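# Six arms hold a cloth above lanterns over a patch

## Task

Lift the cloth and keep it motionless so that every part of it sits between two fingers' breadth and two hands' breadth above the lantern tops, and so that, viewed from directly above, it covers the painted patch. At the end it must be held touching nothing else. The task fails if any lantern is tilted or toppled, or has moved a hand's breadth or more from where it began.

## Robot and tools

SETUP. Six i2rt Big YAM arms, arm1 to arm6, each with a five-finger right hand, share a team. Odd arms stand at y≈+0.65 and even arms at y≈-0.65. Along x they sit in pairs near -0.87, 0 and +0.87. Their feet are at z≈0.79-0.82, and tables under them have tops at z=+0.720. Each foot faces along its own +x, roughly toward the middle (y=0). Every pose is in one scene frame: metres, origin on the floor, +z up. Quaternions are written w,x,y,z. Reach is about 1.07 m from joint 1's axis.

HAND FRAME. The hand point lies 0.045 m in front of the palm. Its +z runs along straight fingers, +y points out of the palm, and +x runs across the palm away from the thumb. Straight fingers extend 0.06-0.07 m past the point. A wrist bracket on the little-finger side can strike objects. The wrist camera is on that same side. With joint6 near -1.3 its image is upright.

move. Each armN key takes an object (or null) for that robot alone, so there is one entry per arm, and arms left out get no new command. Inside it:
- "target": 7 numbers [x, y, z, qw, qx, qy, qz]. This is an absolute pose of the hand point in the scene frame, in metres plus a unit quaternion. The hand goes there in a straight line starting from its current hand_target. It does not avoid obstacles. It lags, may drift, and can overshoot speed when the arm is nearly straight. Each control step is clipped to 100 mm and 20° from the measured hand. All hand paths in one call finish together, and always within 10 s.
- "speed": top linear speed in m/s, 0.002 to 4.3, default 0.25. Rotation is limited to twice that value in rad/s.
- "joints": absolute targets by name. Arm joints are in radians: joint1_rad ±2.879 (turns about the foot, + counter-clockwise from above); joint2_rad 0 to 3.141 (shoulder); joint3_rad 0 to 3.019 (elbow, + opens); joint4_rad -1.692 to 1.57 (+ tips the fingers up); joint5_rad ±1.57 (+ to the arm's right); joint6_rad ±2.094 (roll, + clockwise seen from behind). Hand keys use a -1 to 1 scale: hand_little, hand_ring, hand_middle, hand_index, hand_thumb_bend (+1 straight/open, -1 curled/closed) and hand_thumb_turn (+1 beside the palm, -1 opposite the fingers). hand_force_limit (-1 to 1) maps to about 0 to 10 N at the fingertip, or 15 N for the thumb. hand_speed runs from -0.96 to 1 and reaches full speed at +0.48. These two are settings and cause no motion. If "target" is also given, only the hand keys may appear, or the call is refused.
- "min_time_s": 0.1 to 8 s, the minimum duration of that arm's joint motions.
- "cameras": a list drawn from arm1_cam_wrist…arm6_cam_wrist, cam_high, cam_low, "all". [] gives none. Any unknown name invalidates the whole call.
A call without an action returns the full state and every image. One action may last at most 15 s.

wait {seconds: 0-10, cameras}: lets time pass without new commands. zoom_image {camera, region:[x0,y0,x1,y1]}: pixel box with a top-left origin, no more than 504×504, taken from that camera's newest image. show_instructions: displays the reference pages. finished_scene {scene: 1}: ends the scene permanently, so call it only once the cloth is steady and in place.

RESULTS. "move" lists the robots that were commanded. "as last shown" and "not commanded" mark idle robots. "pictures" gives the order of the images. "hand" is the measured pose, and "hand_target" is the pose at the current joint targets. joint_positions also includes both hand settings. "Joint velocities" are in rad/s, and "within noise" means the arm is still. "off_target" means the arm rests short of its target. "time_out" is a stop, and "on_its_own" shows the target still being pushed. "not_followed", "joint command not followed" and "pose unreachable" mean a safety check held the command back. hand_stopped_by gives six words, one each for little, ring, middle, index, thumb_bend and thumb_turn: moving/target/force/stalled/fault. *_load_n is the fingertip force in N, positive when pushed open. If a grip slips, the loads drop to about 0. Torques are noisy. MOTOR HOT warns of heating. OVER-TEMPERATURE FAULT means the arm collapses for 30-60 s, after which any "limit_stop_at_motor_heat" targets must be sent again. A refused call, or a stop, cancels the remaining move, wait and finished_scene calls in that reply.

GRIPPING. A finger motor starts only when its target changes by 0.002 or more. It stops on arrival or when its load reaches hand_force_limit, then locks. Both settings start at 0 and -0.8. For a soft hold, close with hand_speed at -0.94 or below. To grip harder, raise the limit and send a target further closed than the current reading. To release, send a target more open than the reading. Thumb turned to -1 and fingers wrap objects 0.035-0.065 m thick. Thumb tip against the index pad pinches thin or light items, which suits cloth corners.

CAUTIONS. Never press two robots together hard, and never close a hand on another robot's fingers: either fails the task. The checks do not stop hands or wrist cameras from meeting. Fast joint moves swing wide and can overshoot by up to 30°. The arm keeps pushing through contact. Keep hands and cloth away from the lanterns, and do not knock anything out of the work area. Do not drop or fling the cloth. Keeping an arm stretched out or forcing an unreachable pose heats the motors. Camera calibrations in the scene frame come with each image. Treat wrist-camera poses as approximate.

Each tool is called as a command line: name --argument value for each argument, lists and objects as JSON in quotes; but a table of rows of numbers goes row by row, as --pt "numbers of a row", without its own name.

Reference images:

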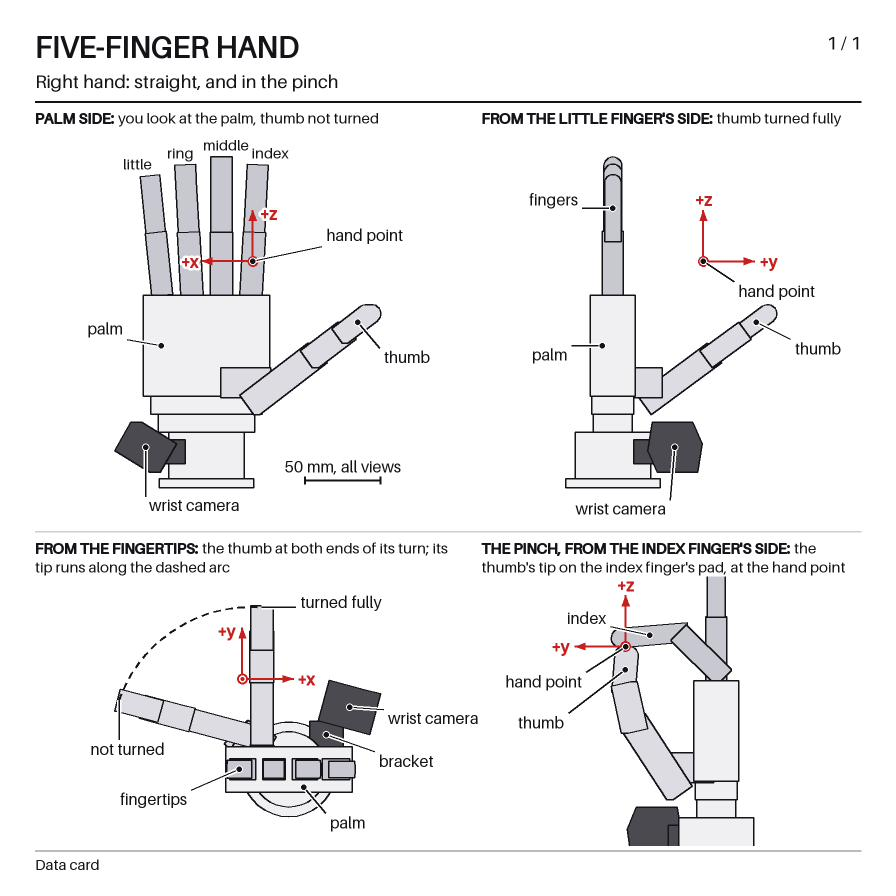

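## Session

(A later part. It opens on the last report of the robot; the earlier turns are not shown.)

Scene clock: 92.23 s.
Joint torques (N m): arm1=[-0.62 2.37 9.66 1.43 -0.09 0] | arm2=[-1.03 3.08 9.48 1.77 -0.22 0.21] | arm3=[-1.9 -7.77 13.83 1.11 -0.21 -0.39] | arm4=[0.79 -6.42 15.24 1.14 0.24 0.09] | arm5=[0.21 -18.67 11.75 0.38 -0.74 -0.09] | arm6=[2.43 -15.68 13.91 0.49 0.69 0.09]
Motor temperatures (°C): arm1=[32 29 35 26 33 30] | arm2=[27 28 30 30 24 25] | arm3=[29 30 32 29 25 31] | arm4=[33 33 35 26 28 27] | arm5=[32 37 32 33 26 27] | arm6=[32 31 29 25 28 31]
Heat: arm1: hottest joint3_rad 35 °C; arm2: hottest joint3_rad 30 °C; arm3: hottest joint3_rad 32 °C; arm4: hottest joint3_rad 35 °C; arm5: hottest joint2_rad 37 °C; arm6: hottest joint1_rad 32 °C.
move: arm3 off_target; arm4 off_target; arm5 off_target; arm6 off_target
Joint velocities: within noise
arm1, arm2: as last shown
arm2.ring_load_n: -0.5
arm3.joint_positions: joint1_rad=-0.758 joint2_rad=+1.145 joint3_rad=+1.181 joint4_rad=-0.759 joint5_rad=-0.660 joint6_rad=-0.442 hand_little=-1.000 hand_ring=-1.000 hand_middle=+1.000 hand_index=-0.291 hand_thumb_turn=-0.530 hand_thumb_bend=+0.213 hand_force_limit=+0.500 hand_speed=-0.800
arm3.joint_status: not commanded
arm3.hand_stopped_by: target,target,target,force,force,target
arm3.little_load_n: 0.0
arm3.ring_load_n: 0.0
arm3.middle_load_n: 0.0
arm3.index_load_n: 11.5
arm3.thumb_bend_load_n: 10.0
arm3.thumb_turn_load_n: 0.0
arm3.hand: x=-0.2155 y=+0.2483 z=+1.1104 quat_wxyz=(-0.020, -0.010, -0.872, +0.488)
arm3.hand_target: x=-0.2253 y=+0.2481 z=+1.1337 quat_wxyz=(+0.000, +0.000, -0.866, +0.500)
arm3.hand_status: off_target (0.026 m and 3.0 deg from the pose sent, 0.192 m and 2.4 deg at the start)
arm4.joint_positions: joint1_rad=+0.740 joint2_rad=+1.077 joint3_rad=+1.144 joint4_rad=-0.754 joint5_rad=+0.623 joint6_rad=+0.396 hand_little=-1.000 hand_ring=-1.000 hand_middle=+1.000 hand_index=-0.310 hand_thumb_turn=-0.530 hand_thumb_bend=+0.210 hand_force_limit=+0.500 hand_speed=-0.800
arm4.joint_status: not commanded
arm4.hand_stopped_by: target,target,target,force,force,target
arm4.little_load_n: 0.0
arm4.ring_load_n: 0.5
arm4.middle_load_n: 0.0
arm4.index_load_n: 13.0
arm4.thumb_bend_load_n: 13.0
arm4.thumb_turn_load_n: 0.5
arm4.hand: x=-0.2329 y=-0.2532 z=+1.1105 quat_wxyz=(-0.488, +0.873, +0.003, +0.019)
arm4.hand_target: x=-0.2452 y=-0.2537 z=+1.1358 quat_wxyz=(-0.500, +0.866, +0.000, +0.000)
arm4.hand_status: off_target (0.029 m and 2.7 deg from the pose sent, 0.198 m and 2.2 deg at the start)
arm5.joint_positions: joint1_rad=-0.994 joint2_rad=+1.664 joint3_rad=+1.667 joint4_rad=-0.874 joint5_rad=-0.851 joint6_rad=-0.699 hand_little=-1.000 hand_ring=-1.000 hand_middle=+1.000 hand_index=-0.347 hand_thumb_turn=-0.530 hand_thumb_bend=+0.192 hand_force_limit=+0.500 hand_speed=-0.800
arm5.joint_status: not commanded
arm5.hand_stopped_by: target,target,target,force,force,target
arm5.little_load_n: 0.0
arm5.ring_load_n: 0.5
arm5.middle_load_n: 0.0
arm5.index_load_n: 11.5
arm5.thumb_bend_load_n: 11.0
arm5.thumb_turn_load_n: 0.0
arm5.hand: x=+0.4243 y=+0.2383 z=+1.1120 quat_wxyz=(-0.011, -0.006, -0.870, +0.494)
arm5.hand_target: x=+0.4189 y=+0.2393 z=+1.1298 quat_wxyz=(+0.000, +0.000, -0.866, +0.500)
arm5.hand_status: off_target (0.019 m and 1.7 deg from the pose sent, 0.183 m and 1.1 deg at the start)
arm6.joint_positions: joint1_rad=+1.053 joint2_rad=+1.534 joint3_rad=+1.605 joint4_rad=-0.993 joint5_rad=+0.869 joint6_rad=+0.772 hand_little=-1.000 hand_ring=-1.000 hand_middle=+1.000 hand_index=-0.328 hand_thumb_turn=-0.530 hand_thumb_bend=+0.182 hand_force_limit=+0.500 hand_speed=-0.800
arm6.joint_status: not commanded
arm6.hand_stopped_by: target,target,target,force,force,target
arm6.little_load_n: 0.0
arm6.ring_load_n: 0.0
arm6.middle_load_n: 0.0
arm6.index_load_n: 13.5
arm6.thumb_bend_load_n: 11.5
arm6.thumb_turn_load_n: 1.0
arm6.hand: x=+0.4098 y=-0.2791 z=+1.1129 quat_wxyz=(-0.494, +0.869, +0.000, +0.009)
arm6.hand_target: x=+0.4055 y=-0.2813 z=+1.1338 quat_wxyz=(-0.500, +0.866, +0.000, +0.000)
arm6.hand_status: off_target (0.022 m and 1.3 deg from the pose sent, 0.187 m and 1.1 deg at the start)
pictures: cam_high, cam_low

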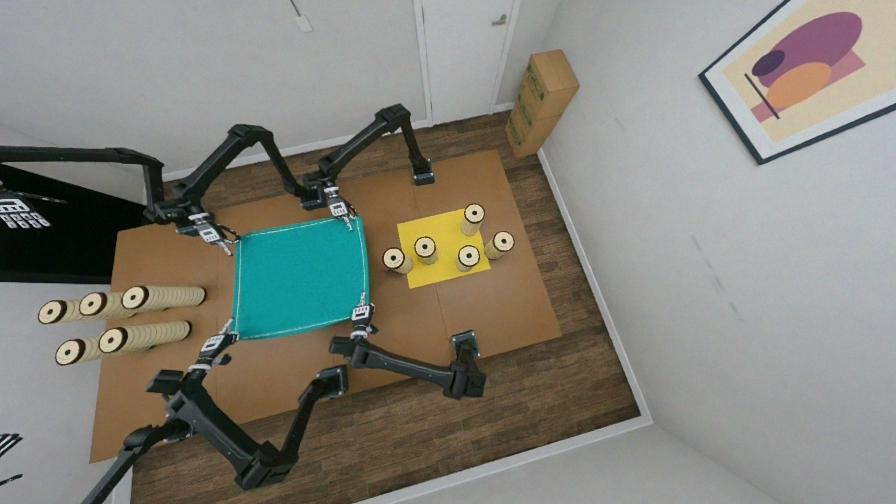

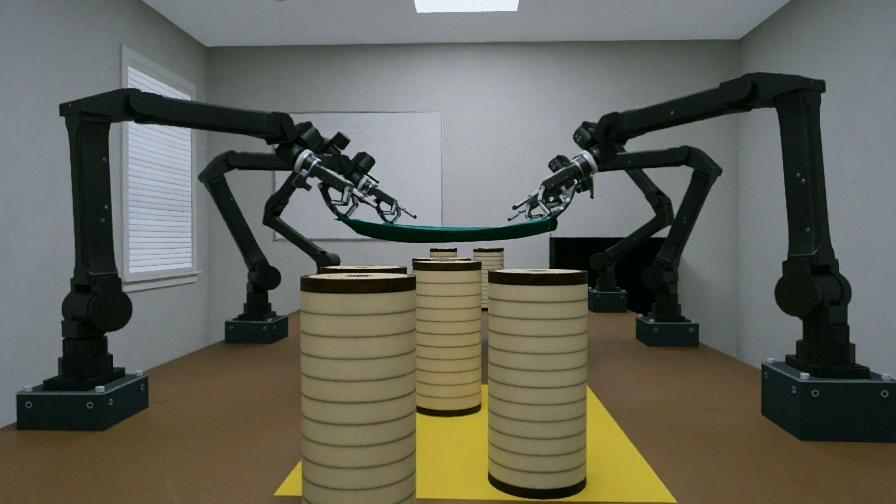

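move --arm3 '{"target": [-0.230, 0.251, 1.165, 0, 0, 0.866, -0.5], "speed": 0.08}' --arm4 '{"target": [-0.250, -0.257, 1.167, 0.5, -0.866, 0, 0], "speed": 0.08}' --arm5 '{"target": [0.4185, 0.242, 1.160, 0, 0, 0.866, -0.5], "speed": 0.08}' --arm6 '{"target": [0.405, -0.284, 1.164, 0.5, -0.866, 0, 0], "speed": 0.08}'

move --arm3 '{"target": [0.15, 0.281, 1.165, 0, 0, 0.866, -0.5], "speed": 0.12}' --arm4 '{"target": [0.13, -0.227, 1.167, 0.5, -0.866, 0, 0], "speed": 0.12}' --arm5 '{"target": [0.7985, 0.272, 1.160, 0, 0, 0.866, -0.5], "speed": 0.12}' --arm6 '{"target": [0.785, -0.254, 1.164, 0.5, -0.866, 0, 0], "speed": 0.12}' --cameras '["cam_low", "cam_high", "arm3_cam_wrist", "arm4_cam_wrist", "arm5_cam_wrist", "arm6_cam_wrist"]'

Scene clock: 94.00 s.
Joint torques (N m): arm1=[-0.73 2.32 9.66 1.44 -0.09 0] | arm2=[-0.97 3.19 9.51 1.76 -0.23 0.21] | arm3=[-2.61 -6.77 13.75 1.02 -0.19 -0.42] | arm4=[0.91 -5.83 15.24 1.09 0.15 0.1] | arm5=[-0.38 -18.32 11.82 0.35 -0.76 -0.08] | arm6=[2.84 -14.56 13.83 0.4 0.72 0.1]
Motor temperatures (°C): arm1=[32 29 35 26 33 30] | arm2=[27 28 30 30 24 25] | arm3=[29 30 32 29 25 31] | arm4=[33 33 36 26 28 27] | arm5=[32 37 32 33 26 27] | arm6=[32 31 30 25 28 31]
Heat: arm1: hottest joint3_rad 35 °C; arm2: hottest joint3_rad 30 °C; arm3: hottest joint3_rad 32 °C; arm4: hottest joint3_rad 36 °C; arm5: hottest joint2_rad 37 °C; arm6: hottest joint1_rad 32 °C.
move: arm3 off_target; arm4 off_target; arm5 off_target; arm6 off_target
Joint velocities: within noise
arm1, arm2: as last shown
arm2.ring_load_n: 0.0
arm3.joint_positions: joint1_rad=-0.765 joint2_rad=+1.145 joint3_rad=+1.274 joint4_rad=-0.844 joint5_rad=-0.673 joint6_rad=-0.453 hand_little=-1.000 hand_ring=-1.000 hand_middle=+1.000 hand_index=-0.291 hand_thumb_turn=-0.530 hand_thumb_bend=+0.213 hand_force_limit=+0.500 hand_speed=-0.800
arm3.joint_status: not commanded
arm3.hand_stopped_by: target,target,target,force,force,target
arm3.little_load_n: 0.0
arm3.ring_load_n: 0.0
arm3.middle_load_n: 0.0
arm3.index_load_n: 12.0
arm3.thumb_bend_load_n: 9.5
arm3.thumb_turn_load_n: 0.0
arm3.hand: x=-0.2159 y=+0.2506 z=+1.1472 quat_wxyz=(-0.019, -0.004, -0.870, +0.493)
arm3.hand_target: x=-0.2295 y=+0.2515 z=+1.1648 quat_wxyz=(+0.000, +0.000, -0.866, +0.500)
arm3.hand_status: off_target (0.023 m and 2.4 deg from the pose sent, 0.056 m and 3.0 deg at the start)
arm4.joint_positions: joint1_rad=+0.756 joint2_rad=+1.083 joint3_rad=+1.235 joint4_rad=-0.840 joint5_rad=+0.639 joint6_rad=+0.408 hand_little=-1.000 hand_ring=-1.000 hand_middle=+1.000 hand_index=-0.310 hand_thumb_turn=-0.530 hand_thumb_bend=+0.210 hand_force_limit=+0.500 hand_speed=-0.800
arm4.joint_status: not commanded
arm4.hand_stopped_by: target,target,target,force,force,target
arm4.little_load_n: 0.5
arm4.ring_load_n: 0.0
arm4.middle_load_n: 0.0
arm4.index_load_n: 13.5
arm4.thumb_bend_load_n: 13.0
arm4.thumb_turn_load_n: 0.5
arm4.hand: x=-0.2356 y=-0.2562 z=+1.1445 quat_wxyz=(-0.491, +0.871, +0.001, +0.019)
arm4.hand_target: x=-0.2493 y=-0.2576 z=+1.1668 quat_wxyz=(-0.500, +0.866, +0.000, +0.000)
arm4.hand_status: off_target (0.027 m and 2.5 deg from the pose sent, 0.059 m and 2.7 deg at the start)
arm5.joint_positions: joint1_rad=-0.996 joint2_rad=+1.664 joint3_rad=+1.749 joint4_rad=-0.957 joint5_rad=-0.853 joint6_rad=-0.705 hand_little=-1.000 hand_ring=-1.000 hand_middle=+1.000 hand_index=-0.347 hand_thumb_turn=-0.530 hand_thumb_bend=+0.192 hand_force_limit=+0.500 hand_speed=-0.800
arm5.joint_status: not commanded
arm5.hand_stopped_by: target,target,target,force,force,target
arm5.little_load_n: 0.0
arm5.ring_load_n: 0.0
arm5.middle_load_n: 0.0
arm5.index_load_n: 11.5
arm5.thumb_bend_load_n: 11.0
arm5.thumb_turn_load_n: 0.0
arm5.hand: x=+0.4248 y=+0.2398 z=+1.1433 quat_wxyz=(-0.010, -0.004, -0.869, +0.494)
arm5.hand_target: x=+0.4189 y=+0.2422 z=+1.1598 quat_wxyz=(+0.000, +0.000, -0.866, +0.500)
arm5.hand_status: off_target (0.018 m and 1.5 deg from the pose sent, 0.048 m and 1.7 deg at the start)
arm6.joint_positions: joint1_rad=+1.055 joint2_rad=+1.534 joint3_rad=+1.696 joint4_rad=-1.078 joint5_rad=+0.870 joint6_rad=+0.772 hand_little=-1.000 hand_ring=-1.000 hand_middle=+1.000 hand_index=-0.328 hand_thumb_turn=-0.530 hand_thumb_bend=+0.182 hand_force_limit=+0.500 hand_speed=-0.800
arm6.joint_status: not commanded
arm6.hand_stopped_by: target,target,target,force,force,target
arm6.little_load_n: 0.0
arm6.ring_load_n: 0.5
arm6.middle_load_n: 0.0
arm6.index_load_n: 13.5
arm6.thumb_bend_load_n: 11.5
arm6.thumb_turn_load_n: 1.0
arm6.hand: x=+0.4116 y=-0.2813 z=+1.1482 quat_wxyz=(-0.496, +0.868, -0.001, +0.007)
arm6.hand_target: x=+0.4054 y=-0.2842 z=+1.1638 quat_wxyz=(-0.500, +0.866, +0.000, +0.000)
arm6.hand_status: off_target (0.017 m and 1.0 deg from the pose sent, 0.051 m and 1.3 deg at the start)
pictures: none

Scene clock: 97.97 s.
Joint torques (N m): arm1=[-0.62 2.43 9.66 1.43 -0.1 0] | arm2=[-0.97 3.14 9.47 1.77 -0.22 0.21] | arm3=[-0.03 -3.43 12.94 0.9 0.38 -0.24] | arm4=[-1.26 -5.89 15.28 1.48 -0.43 -0.16] | arm5=[1.49 -5.71 8.59 1.63 -0.37 0.19] | arm6=[0.73 -6.42 9.58 2.1 0.07 0.02]
Motor temperatures (°C): arm1=[32 29 35 26 33 30] | arm2=[27 28 30 30 24 25] | arm3=[29 30 32 29 25 31] | arm4=[33 33 37 26 28 27] | arm5=[32 37 32 33 26 27] | arm6=[32 31 30 25 28 30]
Heat: arm1: hottest joint3_rad 35 °C; arm2: hottest joint3_rad 30 °C; arm3: hottest joint3_rad 32 °C; arm4: hottest joint3_rad 37 °C; arm5: hottest joint2_rad 37 °C; arm6: hottest joint1_rad 32 °C.
move: arm3 off_target; arm4 off_target; arm5 done; arm6 done
Joint velocities: within noise
arm1, arm2: as last shown
arm3.joint_positions: joint1_rad=+0.493 joint2_rad=+0.852 joint3_rad=+1.083 joint4_rad=-0.824 joint5_rad=+0.413 joint6_rad=+0.262 hand_little=-1.000 hand_ring=-1.000 hand_middle=+1.000 hand_index=-0.291 hand_thumb_turn=-0.530 hand_thumb_bend=+0.213 hand_force_limit=+0.500 hand_speed=-0.800
arm3.joint_status: not commanded
arm3.hand_stopped_by: target,target,target,force,force,target
arm3.little_load_n: 0.0
arm3.ring_load_n: 0.0
arm3.middle_load_n: 0.0
arm3.index_load_n: 14.0
arm3.thumb_bend_load_n: 10.0
arm3.thumb_turn_load_n: 0.0
arm3.hand: x=+0.1487 y=+0.2787 z=+1.1484 quat_wxyz=(+0.002, -0.002, -0.869, +0.494)
arm3.hand_target: x=+0.1498 y=+0.2811 z=+1.1648 quat_wxyz=(+0.000, +0.000, -0.866, +0.500)
arm3.hand_status: off_target (0.017 m and 0.9 deg from the pose sent, 0.368 m and 2.4 deg at the start)
arm4.joint_positions: joint1_rad=-0.448 joint2_rad=+1.021 joint3_rad=+1.182 joint4_rad=-0.773 joint5_rad=-0.410 joint6_rad=-0.249 hand_little=-1.000 hand_ring=-1.000 hand_middle=+1.000 hand_index=-0.310 hand_thumb_turn=-0.530 hand_thumb_bend=+0.210 hand_force_limit=+0.500 hand_speed=-0.800
arm4.joint_status: not commanded
arm4.hand_stopped_by: target,target,target,force,force,target
arm4.little_load_n: 0.0
arm4.ring_load_n: 0.0
arm4.middle_load_n: 0.0
arm4.index_load_n: 14.5
arm4.thumb_bend_load_n: 12.5
arm4.thumb_turn_load_n: 0.5
arm4.hand: x=+0.1251 y=-0.2308 z=+1.1412 quat_wxyz=(-0.483, +0.876, -0.008, -0.010)
arm4.hand_target: x=+0.1295 y=-0.2278 z=+1.1666 quat_wxyz=(-0.500, +0.866, +0.000, +0.000)
arm4.hand_status: off_target (0.027 m and 2.7 deg from the pose sent, 0.367 m and 2.5 deg at the start)
arm5.joint_positions: joint1_rad=-0.356 joint2_rad=+0.867 joint3_rad=+1.049 joint4_rad=-0.738 joint5_rad=-0.335 joint6_rad=-0.222 hand_little=-1.000 hand_ring=-1.000 hand_middle=+1.000 hand_index=-0.347 hand_thumb_turn=-0.530 hand_thumb_bend=+0.192 hand_force_limit=+0.500 hand_speed=-0.800
arm5.joint_status: not commanded
arm5.hand_stopped_by: target,target,target,force,force,target
arm5.little_load_n: 0.0
arm5.ring_load_n: 0.0
arm5.middle_load_n: 0.0
arm5.index_load_n: 11.5
arm5.thumb_bend_load_n: 11.0
arm5.thumb_turn_load_n: 0.0
arm5.hand: x=+0.7908 y=+0.2709 z=+1.1591 quat_wxyz=(+0.009, +0.003, -0.868, +0.496)
arm5.hand_target: x=+0.7984 y=+0.2720 z=+1.1600 quat_wxyz=(+0.000, +0.000, -0.866, +0.500)
arm5.hand_status: done (0.008 m and 1.2 deg from the pose sent, 0.375 m and 1.5 deg at the start)
arm6.joint_positions: joint1_rad=+0.219 joint2_rad=+0.906 joint3_rad=+1.158 joint4_rad=-0.811 joint5_rad=+0.208 joint6_rad=+0.142 hand_little=-1.000 hand_ring=-1.000 hand_middle=+1.000 hand_index=-0.328 hand_thumb_turn=-0.530 hand_thumb_bend=+0.182 hand_force_limit=+0.500 hand_speed=-0.800
arm6.joint_status: not commanded
arm6.hand_stopped_by: target,target,target,force,force,target
arm6.little_load_n: 0.0
arm6.ring_load_n: 0.0
arm6.middle_load_n: 0.0
arm6.index_load_n: 14.0
arm6.thumb_bend_load_n: 11.5
arm6.thumb_turn_load_n: 1.0
arm6.hand: x=+0.7807 y=-0.2508 z=+1.1606 quat_wxyz=(-0.492, +0.871, -0.005, -0.003)
arm6.hand_target: x=+0.7850 y=-0.2539 z=+1.1640 quat_wxyz=(-0.500, +0.866, +0.000, +0.000)
arm6.hand_status: done (0.006 m and 1.2 deg from the pose sent, 0.375 m and 1.0 deg at the start)
pictures: arm3_cam_wrist, arm4_cam_wrist, arm5_cam_wrist, arm6_cam_wrist, cam_high, cam_low
arm3_cam_wrist: T_world_to_cam=[[-0.24627, 0.54787, -0.7995, 0.79784], [0.82141, 0.55583, 0.12787, -0.42729], [0.51443, -0.62522, -0.5869, 0.88564]] pos_world=[0.09185, 0.35411, 1.21229]
arm4_cam_wrist: T_world_to_cam=[[0.24544, -0.4799, -0.84229, 0.82132], [-0.82625, -0.55799, 0.07715, -0.11337], [-0.50702, 0.677, -0.53348, 0.93991]] pos_world=[0.1813, -0.30543, 1.20196]
arm5_cam_wrist: T_world_to_cam=[[-0.25257, 0.54022, -0.80273, 0.97895], [0.87182, 0.48691, 0.05337, -0.87677], [0.41968, -0.68636, -0.59395, 0.65726]] pos_world=[0.7358, 0.34918, 1.223]
arm6_cam_wrist: T_world_to_cam=[[0.22919, -0.46049, -0.85757, 0.70574], [-0.83272, -0.54896, 0.07224, 0.42994], [-0.50404, 0.69756, -0.50928, 1.27618]] pos_world=[0.83951, -0.3292, 1.22408]

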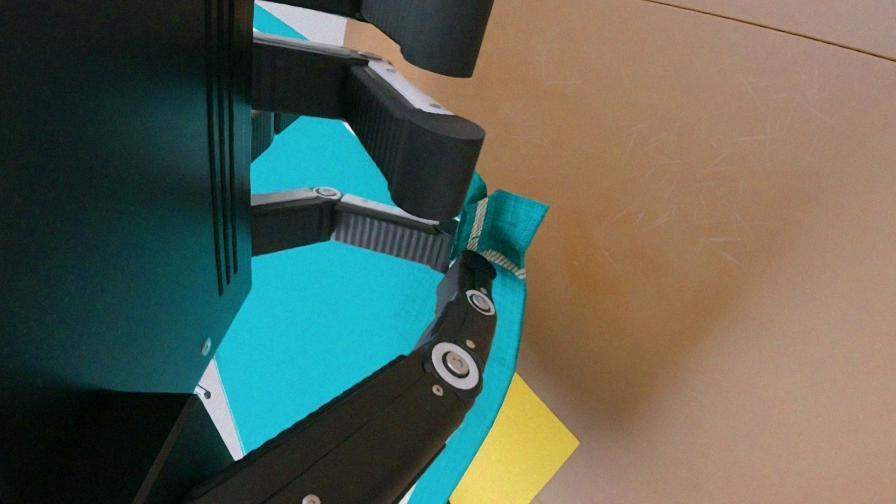

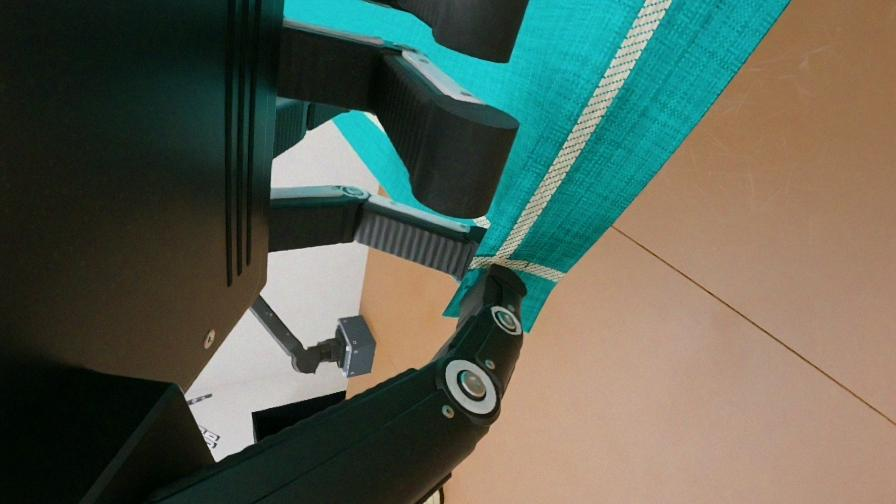

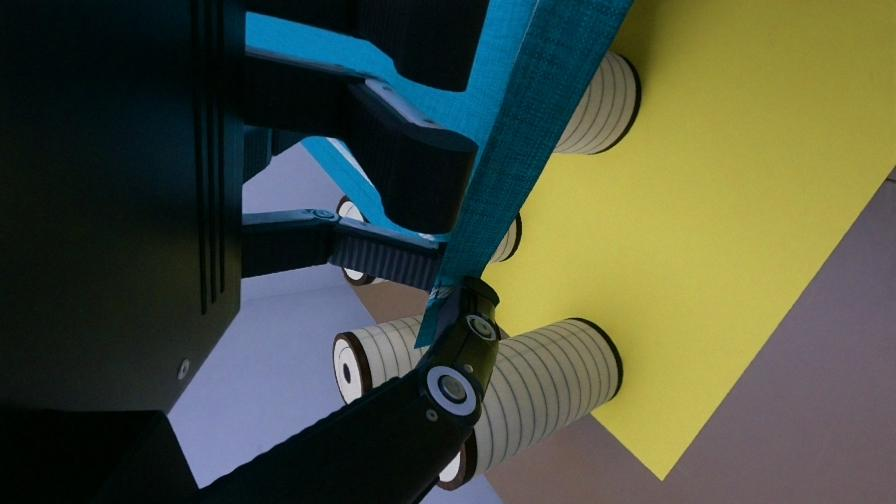

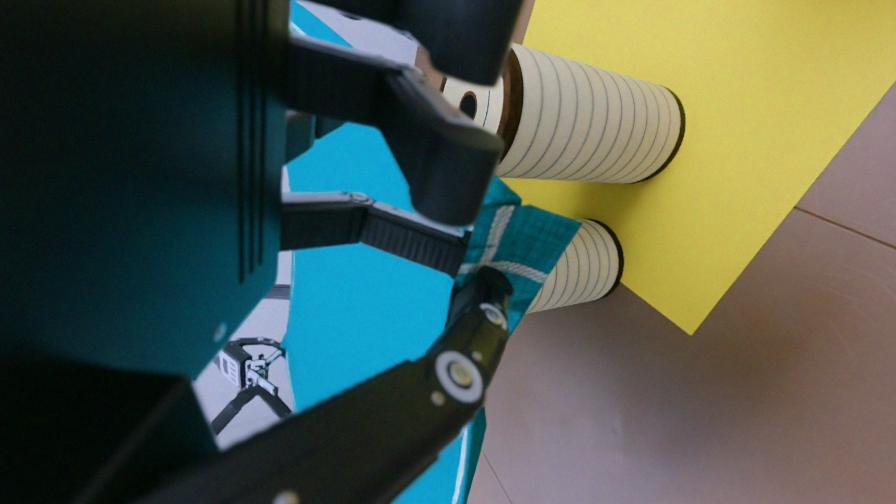

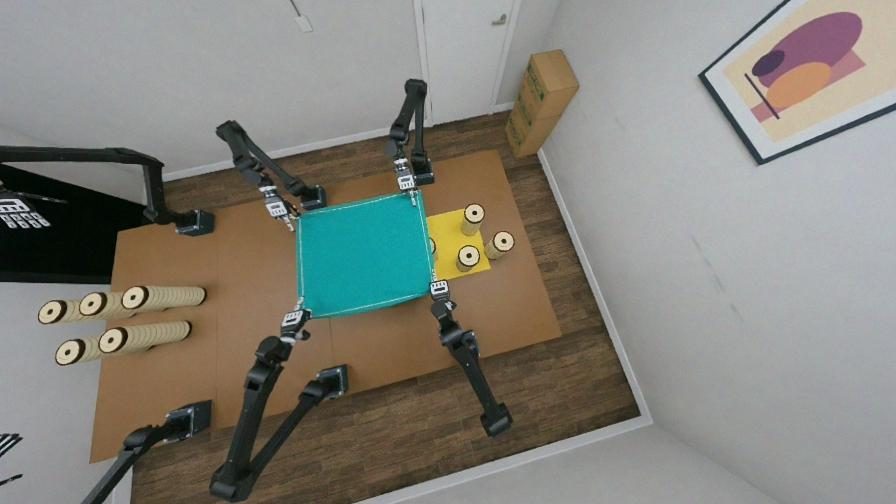

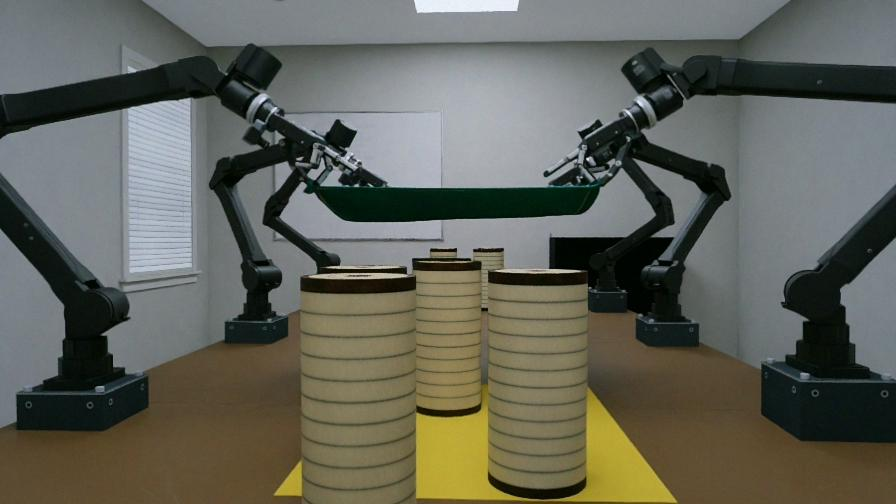

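move --arm3 '{"target": [0.554, 0.3135, 1.167, 0, 0, 0.866, -0.5], "speed": 0.12}' --arm4 '{"target": [0.556, -0.2020, 1.170, 0.5, -0.866, 0, 0], "speed": 0.12}' --arm5 '{"target": [1.198, 0.3125, 1.160, 0, 0, 0.866, -0.5], "speed": 0.12}' --arm6 '{"target": [1.199, -0.2125, 1.162, 0.5, -0.866, 0, 0], "speed": 0.12}' --cameras '["cam_low", "cam_high", "arm3_cam_wrist", "arm4_cam_wrist", "arm5_cam_wrist", "arm6_cam_wrist"]'

zoom_image --camera "cam_high" --region '[360, 150, 560, 330]'

zoom_image --camera "cam_low" --region '[200, 80, 700, 380]'

Scene clock: 102.73 s.
Joint torques (N m): arm1=[-0.67 2.37 9.69 1.43 -0.09 0] | arm2=[-0.97 3.14 9.48 1.76 -0.23 0.21] | arm3=[1.08 -15.09 13.08 0.17 0.56 -0.22] | arm4=[-2.14 -19.08 14.46 0.72 -0.51 -0.18] | arm5=[1.9 -8.18 12.33 0.57 0.31 0.14] | arm6=[0.09 -11.87 14.41 0.66 -0.3 -0.07]
Motor temperatures (°C): arm1=[32 29 35 26 33 30] | arm2=[27 28 30 30 24 25] | arm3=[29 30 33 29 25 31] | arm4=[33 34 38 26 28 27] | arm5=[32 36 33 33 26 27] | arm6=[32 31 30 25 28 30]
Heat: arm1: hottest joint3_rad 35 °C; arm2: hottest joint3_rad 30 °C; arm3: hottest joint3_rad 33 °C; arm4: hottest joint3_rad 38 °C; arm5: hottest joint2_rad 36 °C; arm6: hottest joint1_rad 32 °C.
move: arm3 off_target; arm4 off_target; arm5 off_target; arm6 off_target
Joint velocities: within noise
arm1, arm2: as last shown
arm1.thumb_turn_load_n: 0.5
arm3.joint_positions: joint1_rad=+1.215 joint2_rad=+1.716 joint3_rad=+1.923 joint4_rad=-1.251 joint5_rad=+0.952 joint6_rad=+0.939 hand_little=-1.000 hand_ring=-1.000 hand_middle=+1.000 hand_index=-0.291 hand_thumb_turn=-0.530 hand_thumb_bend=+0.213 hand_force_limit=+0.500 hand_speed=-0.800
arm3.joint_status: not commanded
arm3.hand_stopped_by: target,target,target,force,force,target
arm3.little_load_n: 0.0
arm3.ring_load_n: 0.0
arm3.middle_load_n: 0.0
arm3.index_load_n: 13.0
arm3.thumb_bend_load_n: 10.0
arm3.thumb_turn_load_n: 0.0
arm3.hand: x=+0.5447 y=+0.3038 z=+1.1525 quat_wxyz=(+0.010, -0.006, -0.866, +0.499)
arm3.hand_target: x=+0.5535 y=+0.3136 z=+1.1668 quat_wxyz=(-0.001, +0.000, -0.866, +0.500)
arm3.hand_status: off_target (0.020 m and 1.4 deg from the pose sent, 0.407 m and 0.9 deg at the start)
arm4.joint_positions: joint1_rad=-1.031 joint2_rad=+2.024 joint3_rad=+2.398 joint4_rad=-1.269 joint5_rad=-0.874 joint6_rad=-0.735 hand_little=-1.000 hand_ring=-1.000 hand_middle=+1.000 hand_index=-0.310 hand_thumb_turn=-0.530 hand_thumb_bend=+0.210 hand_force_limit=+0.500 hand_speed=-0.800
arm4.joint_status: not commanded
arm4.hand_stopped_by: target,target,target,force,force,target
arm4.little_load_n: 0.0
arm4.ring_load_n: 0.0
arm4.middle_load_n: 0.0
arm4.index_load_n: 13.5
arm4.thumb_bend_load_n: 13.0
arm4.thumb_turn_load_n: 1.0
arm4.hand: x=+0.5437 y=-0.1937 z=+1.1577 quat_wxyz=(-0.496, +0.868, -0.003, -0.016)
arm4.hand_target: x=+0.5554 y=-0.2024 z=+1.1697 quat_wxyz=(-0.500, +0.866, +0.000, +0.001)
arm4.hand_status: off_target (0.019 m and 2.0 deg from the pose sent, 0.433 m and 2.7 deg at the start)
arm5.joint_positions: joint1_rad=+1.008 joint2_rad=+1.139 joint3_rad=+1.212 joint4_rad=-0.882 joint5_rad=+0.810 joint6_rad=+0.613 hand_little=-1.000 hand_ring=-1.000 hand_middle=+1.000 hand_index=-0.347 hand_thumb_turn=-0.530 hand_thumb_bend=+0.192 hand_force_limit=+0.500 hand_speed=-0.800
arm5.joint_status: not commanded
arm5.hand_stopped_by: target,target,target,force,force,target
arm5.little_load_n: 0.0
arm5.ring_load_n: 0.0
arm5.middle_load_n: 0.0
arm5.index_load_n: 11.5
arm5.thumb_bend_load_n: 11.0
arm5.thumb_turn_load_n: 0.0
arm5.hand: x=+1.1856 y=+0.3113 z=+1.1429 quat_wxyz=(+0.017, +0.003, -0.868, +0.496)
arm5.hand_target: x=+1.1974 y=+0.3128 z=+1.1600 quat_wxyz=(+0.000, +0.000, -0.866, +0.500)
arm5.hand_status: off_target (0.021 m and 2.0 deg from the pose sent, 0.409 m and 1.2 deg at the start)
arm6.joint_positions: joint1_rad=-0.865 joint2_rad=+1.402 joint3_rad=+1.521 joint4_rad=-0.863 joint5_rad=-0.718 joint6_rad=-0.508 hand_little=-1.000 hand_ring=-1.000 hand_middle=+1.000 hand_index=-0.328 hand_thumb_turn=-0.530 hand_thumb_bend=+0.182 hand_force_limit=+0.500 hand_speed=-0.800
arm6.joint_status: not commanded
arm6.hand_stopped_by: target,target,target,force,force,target
arm6.little_load_n: 0.0
arm6.ring_load_n: 0.0
arm6.middle_load_n: 0.0
arm6.index_load_n: 14.0
arm6.thumb_bend_load_n: 11.0
arm6.thumb_turn_load_n: 1.0
arm6.hand: x=+1.1831 y=-0.2094 z=+1.1475 quat_wxyz=(-0.496, +0.868, -0.001, -0.016)
arm6.hand_target: x=+1.1984 y=-0.2130 z=+1.1617 quat_wxyz=(-0.500, +0.866, +0.000, +0.000)
arm6.hand_status: off_target (0.022 m and 2.0 deg from the pose sent, 0.420 m and 1.2 deg at the start)
pictures: arm3_cam_wrist, arm4_cam_wrist, arm5_cam_wrist, arm6_cam_wrist, cam_high, cam_low
arm3_cam_wrist: T_world_to_cam=[[-0.24679, 0.54184, -0.80343, 0.89149], [0.83022, 0.54584, 0.1131, -0.75184], [0.49983, -0.63912, -0.58456, 0.70962]] pos_world=[0.48952, 0.38087, 1.21609]
arm4_cam_wrist: T_world_to_cam=[[0.24771, -0.45048, -0.85773, 0.77267], [-0.81786, -0.57183, 0.06413, 0.25967], [-0.51936, 0.68562, -0.51008, 1.11718]] pos_world=[0.6012, -0.2694, 1.21594]
arm5_cam_wrist: T_world_to_cam=[[-0.2603, 0.54213, -0.79896, 1.04811], [0.87544, 0.48154, 0.04153, -1.22883], [0.40725, -0.68863, -0.59994, 0.53215]] pos_world=[1.13187, 0.38998, 1.20769]
arm6_cam_wrist: T_world_to_cam=[[0.2206, -0.44789, -0.86644, 0.64436], [-0.82094, -0.56495, 0.08303, 0.759], [-0.52669, 0.69298, -0.49232, 1.44984]] pos_world=[1.24456, -0.28731, 1.20907]

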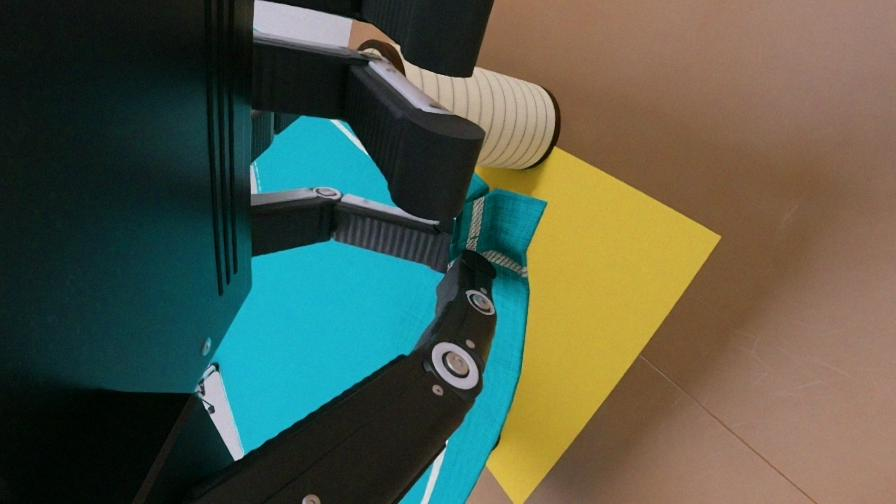

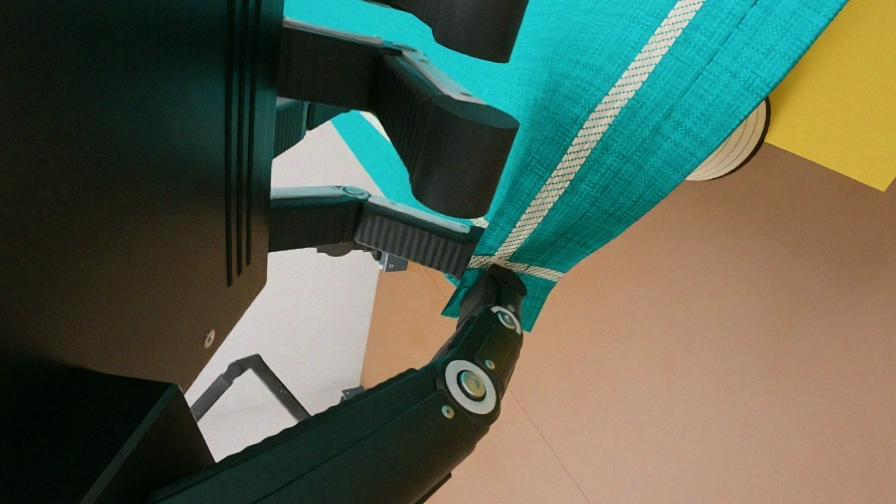

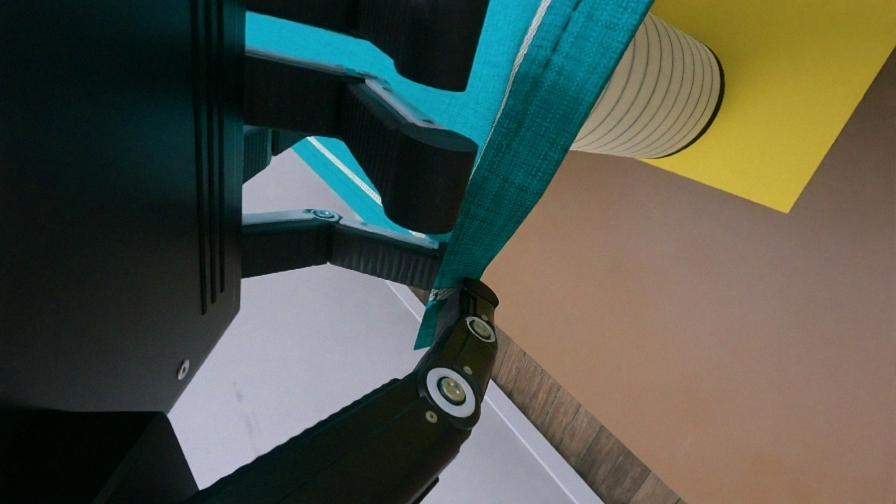

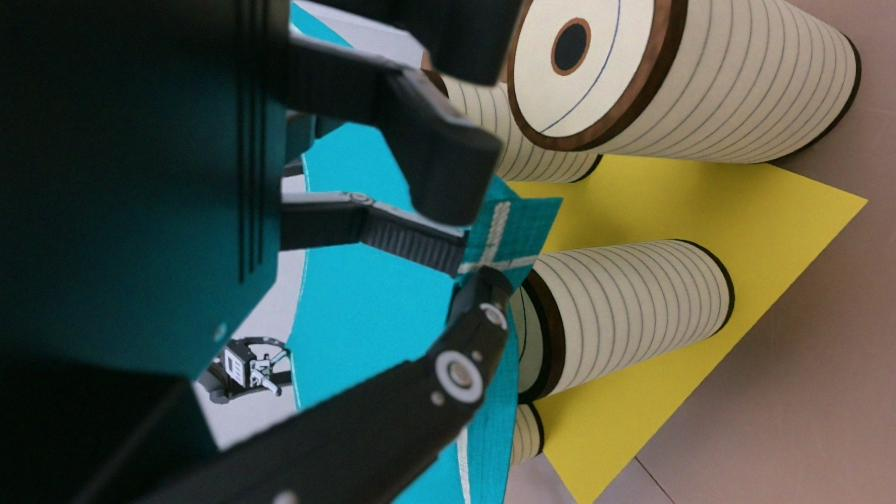

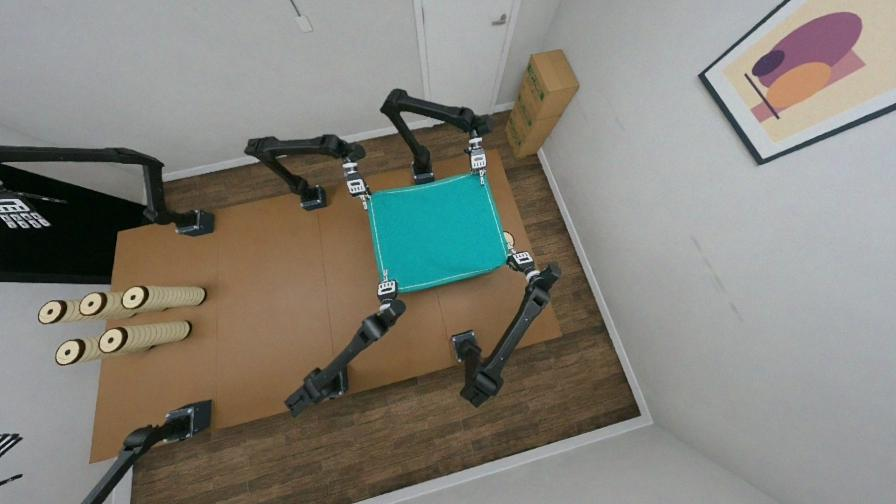

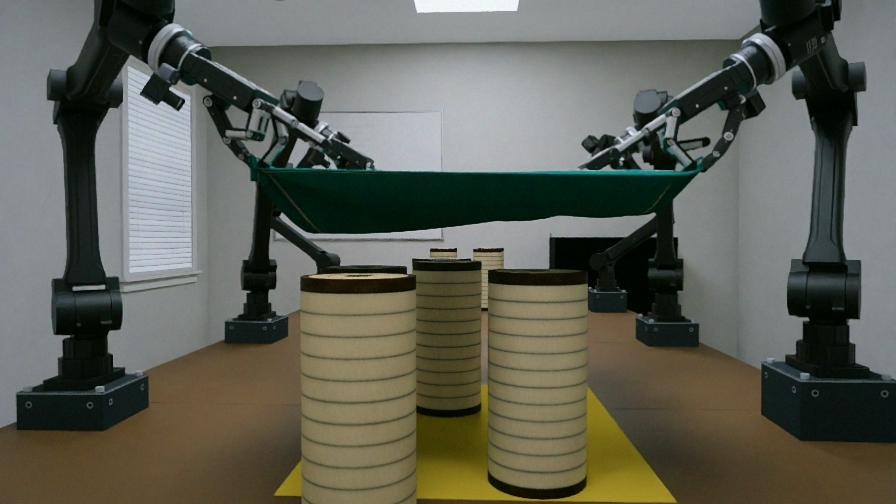

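Scaled by 2.520 from the camera's image (finer frame: 1280x720).

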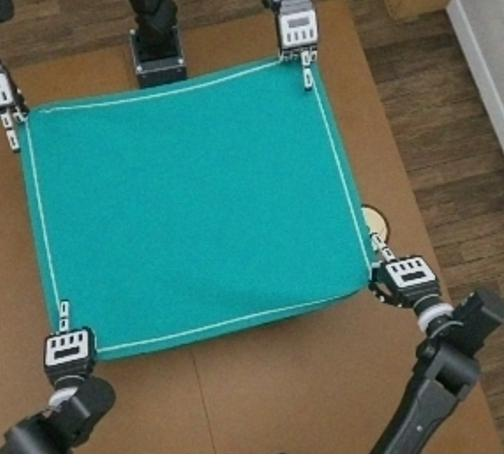

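Scaled by 1.008 from the camera's image (finer frame: 1280x720).

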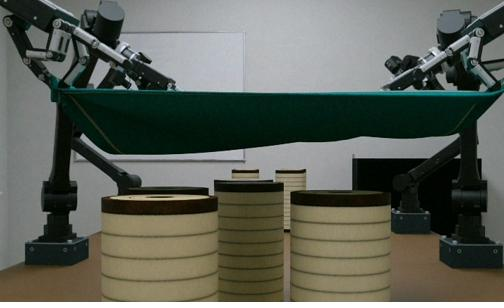

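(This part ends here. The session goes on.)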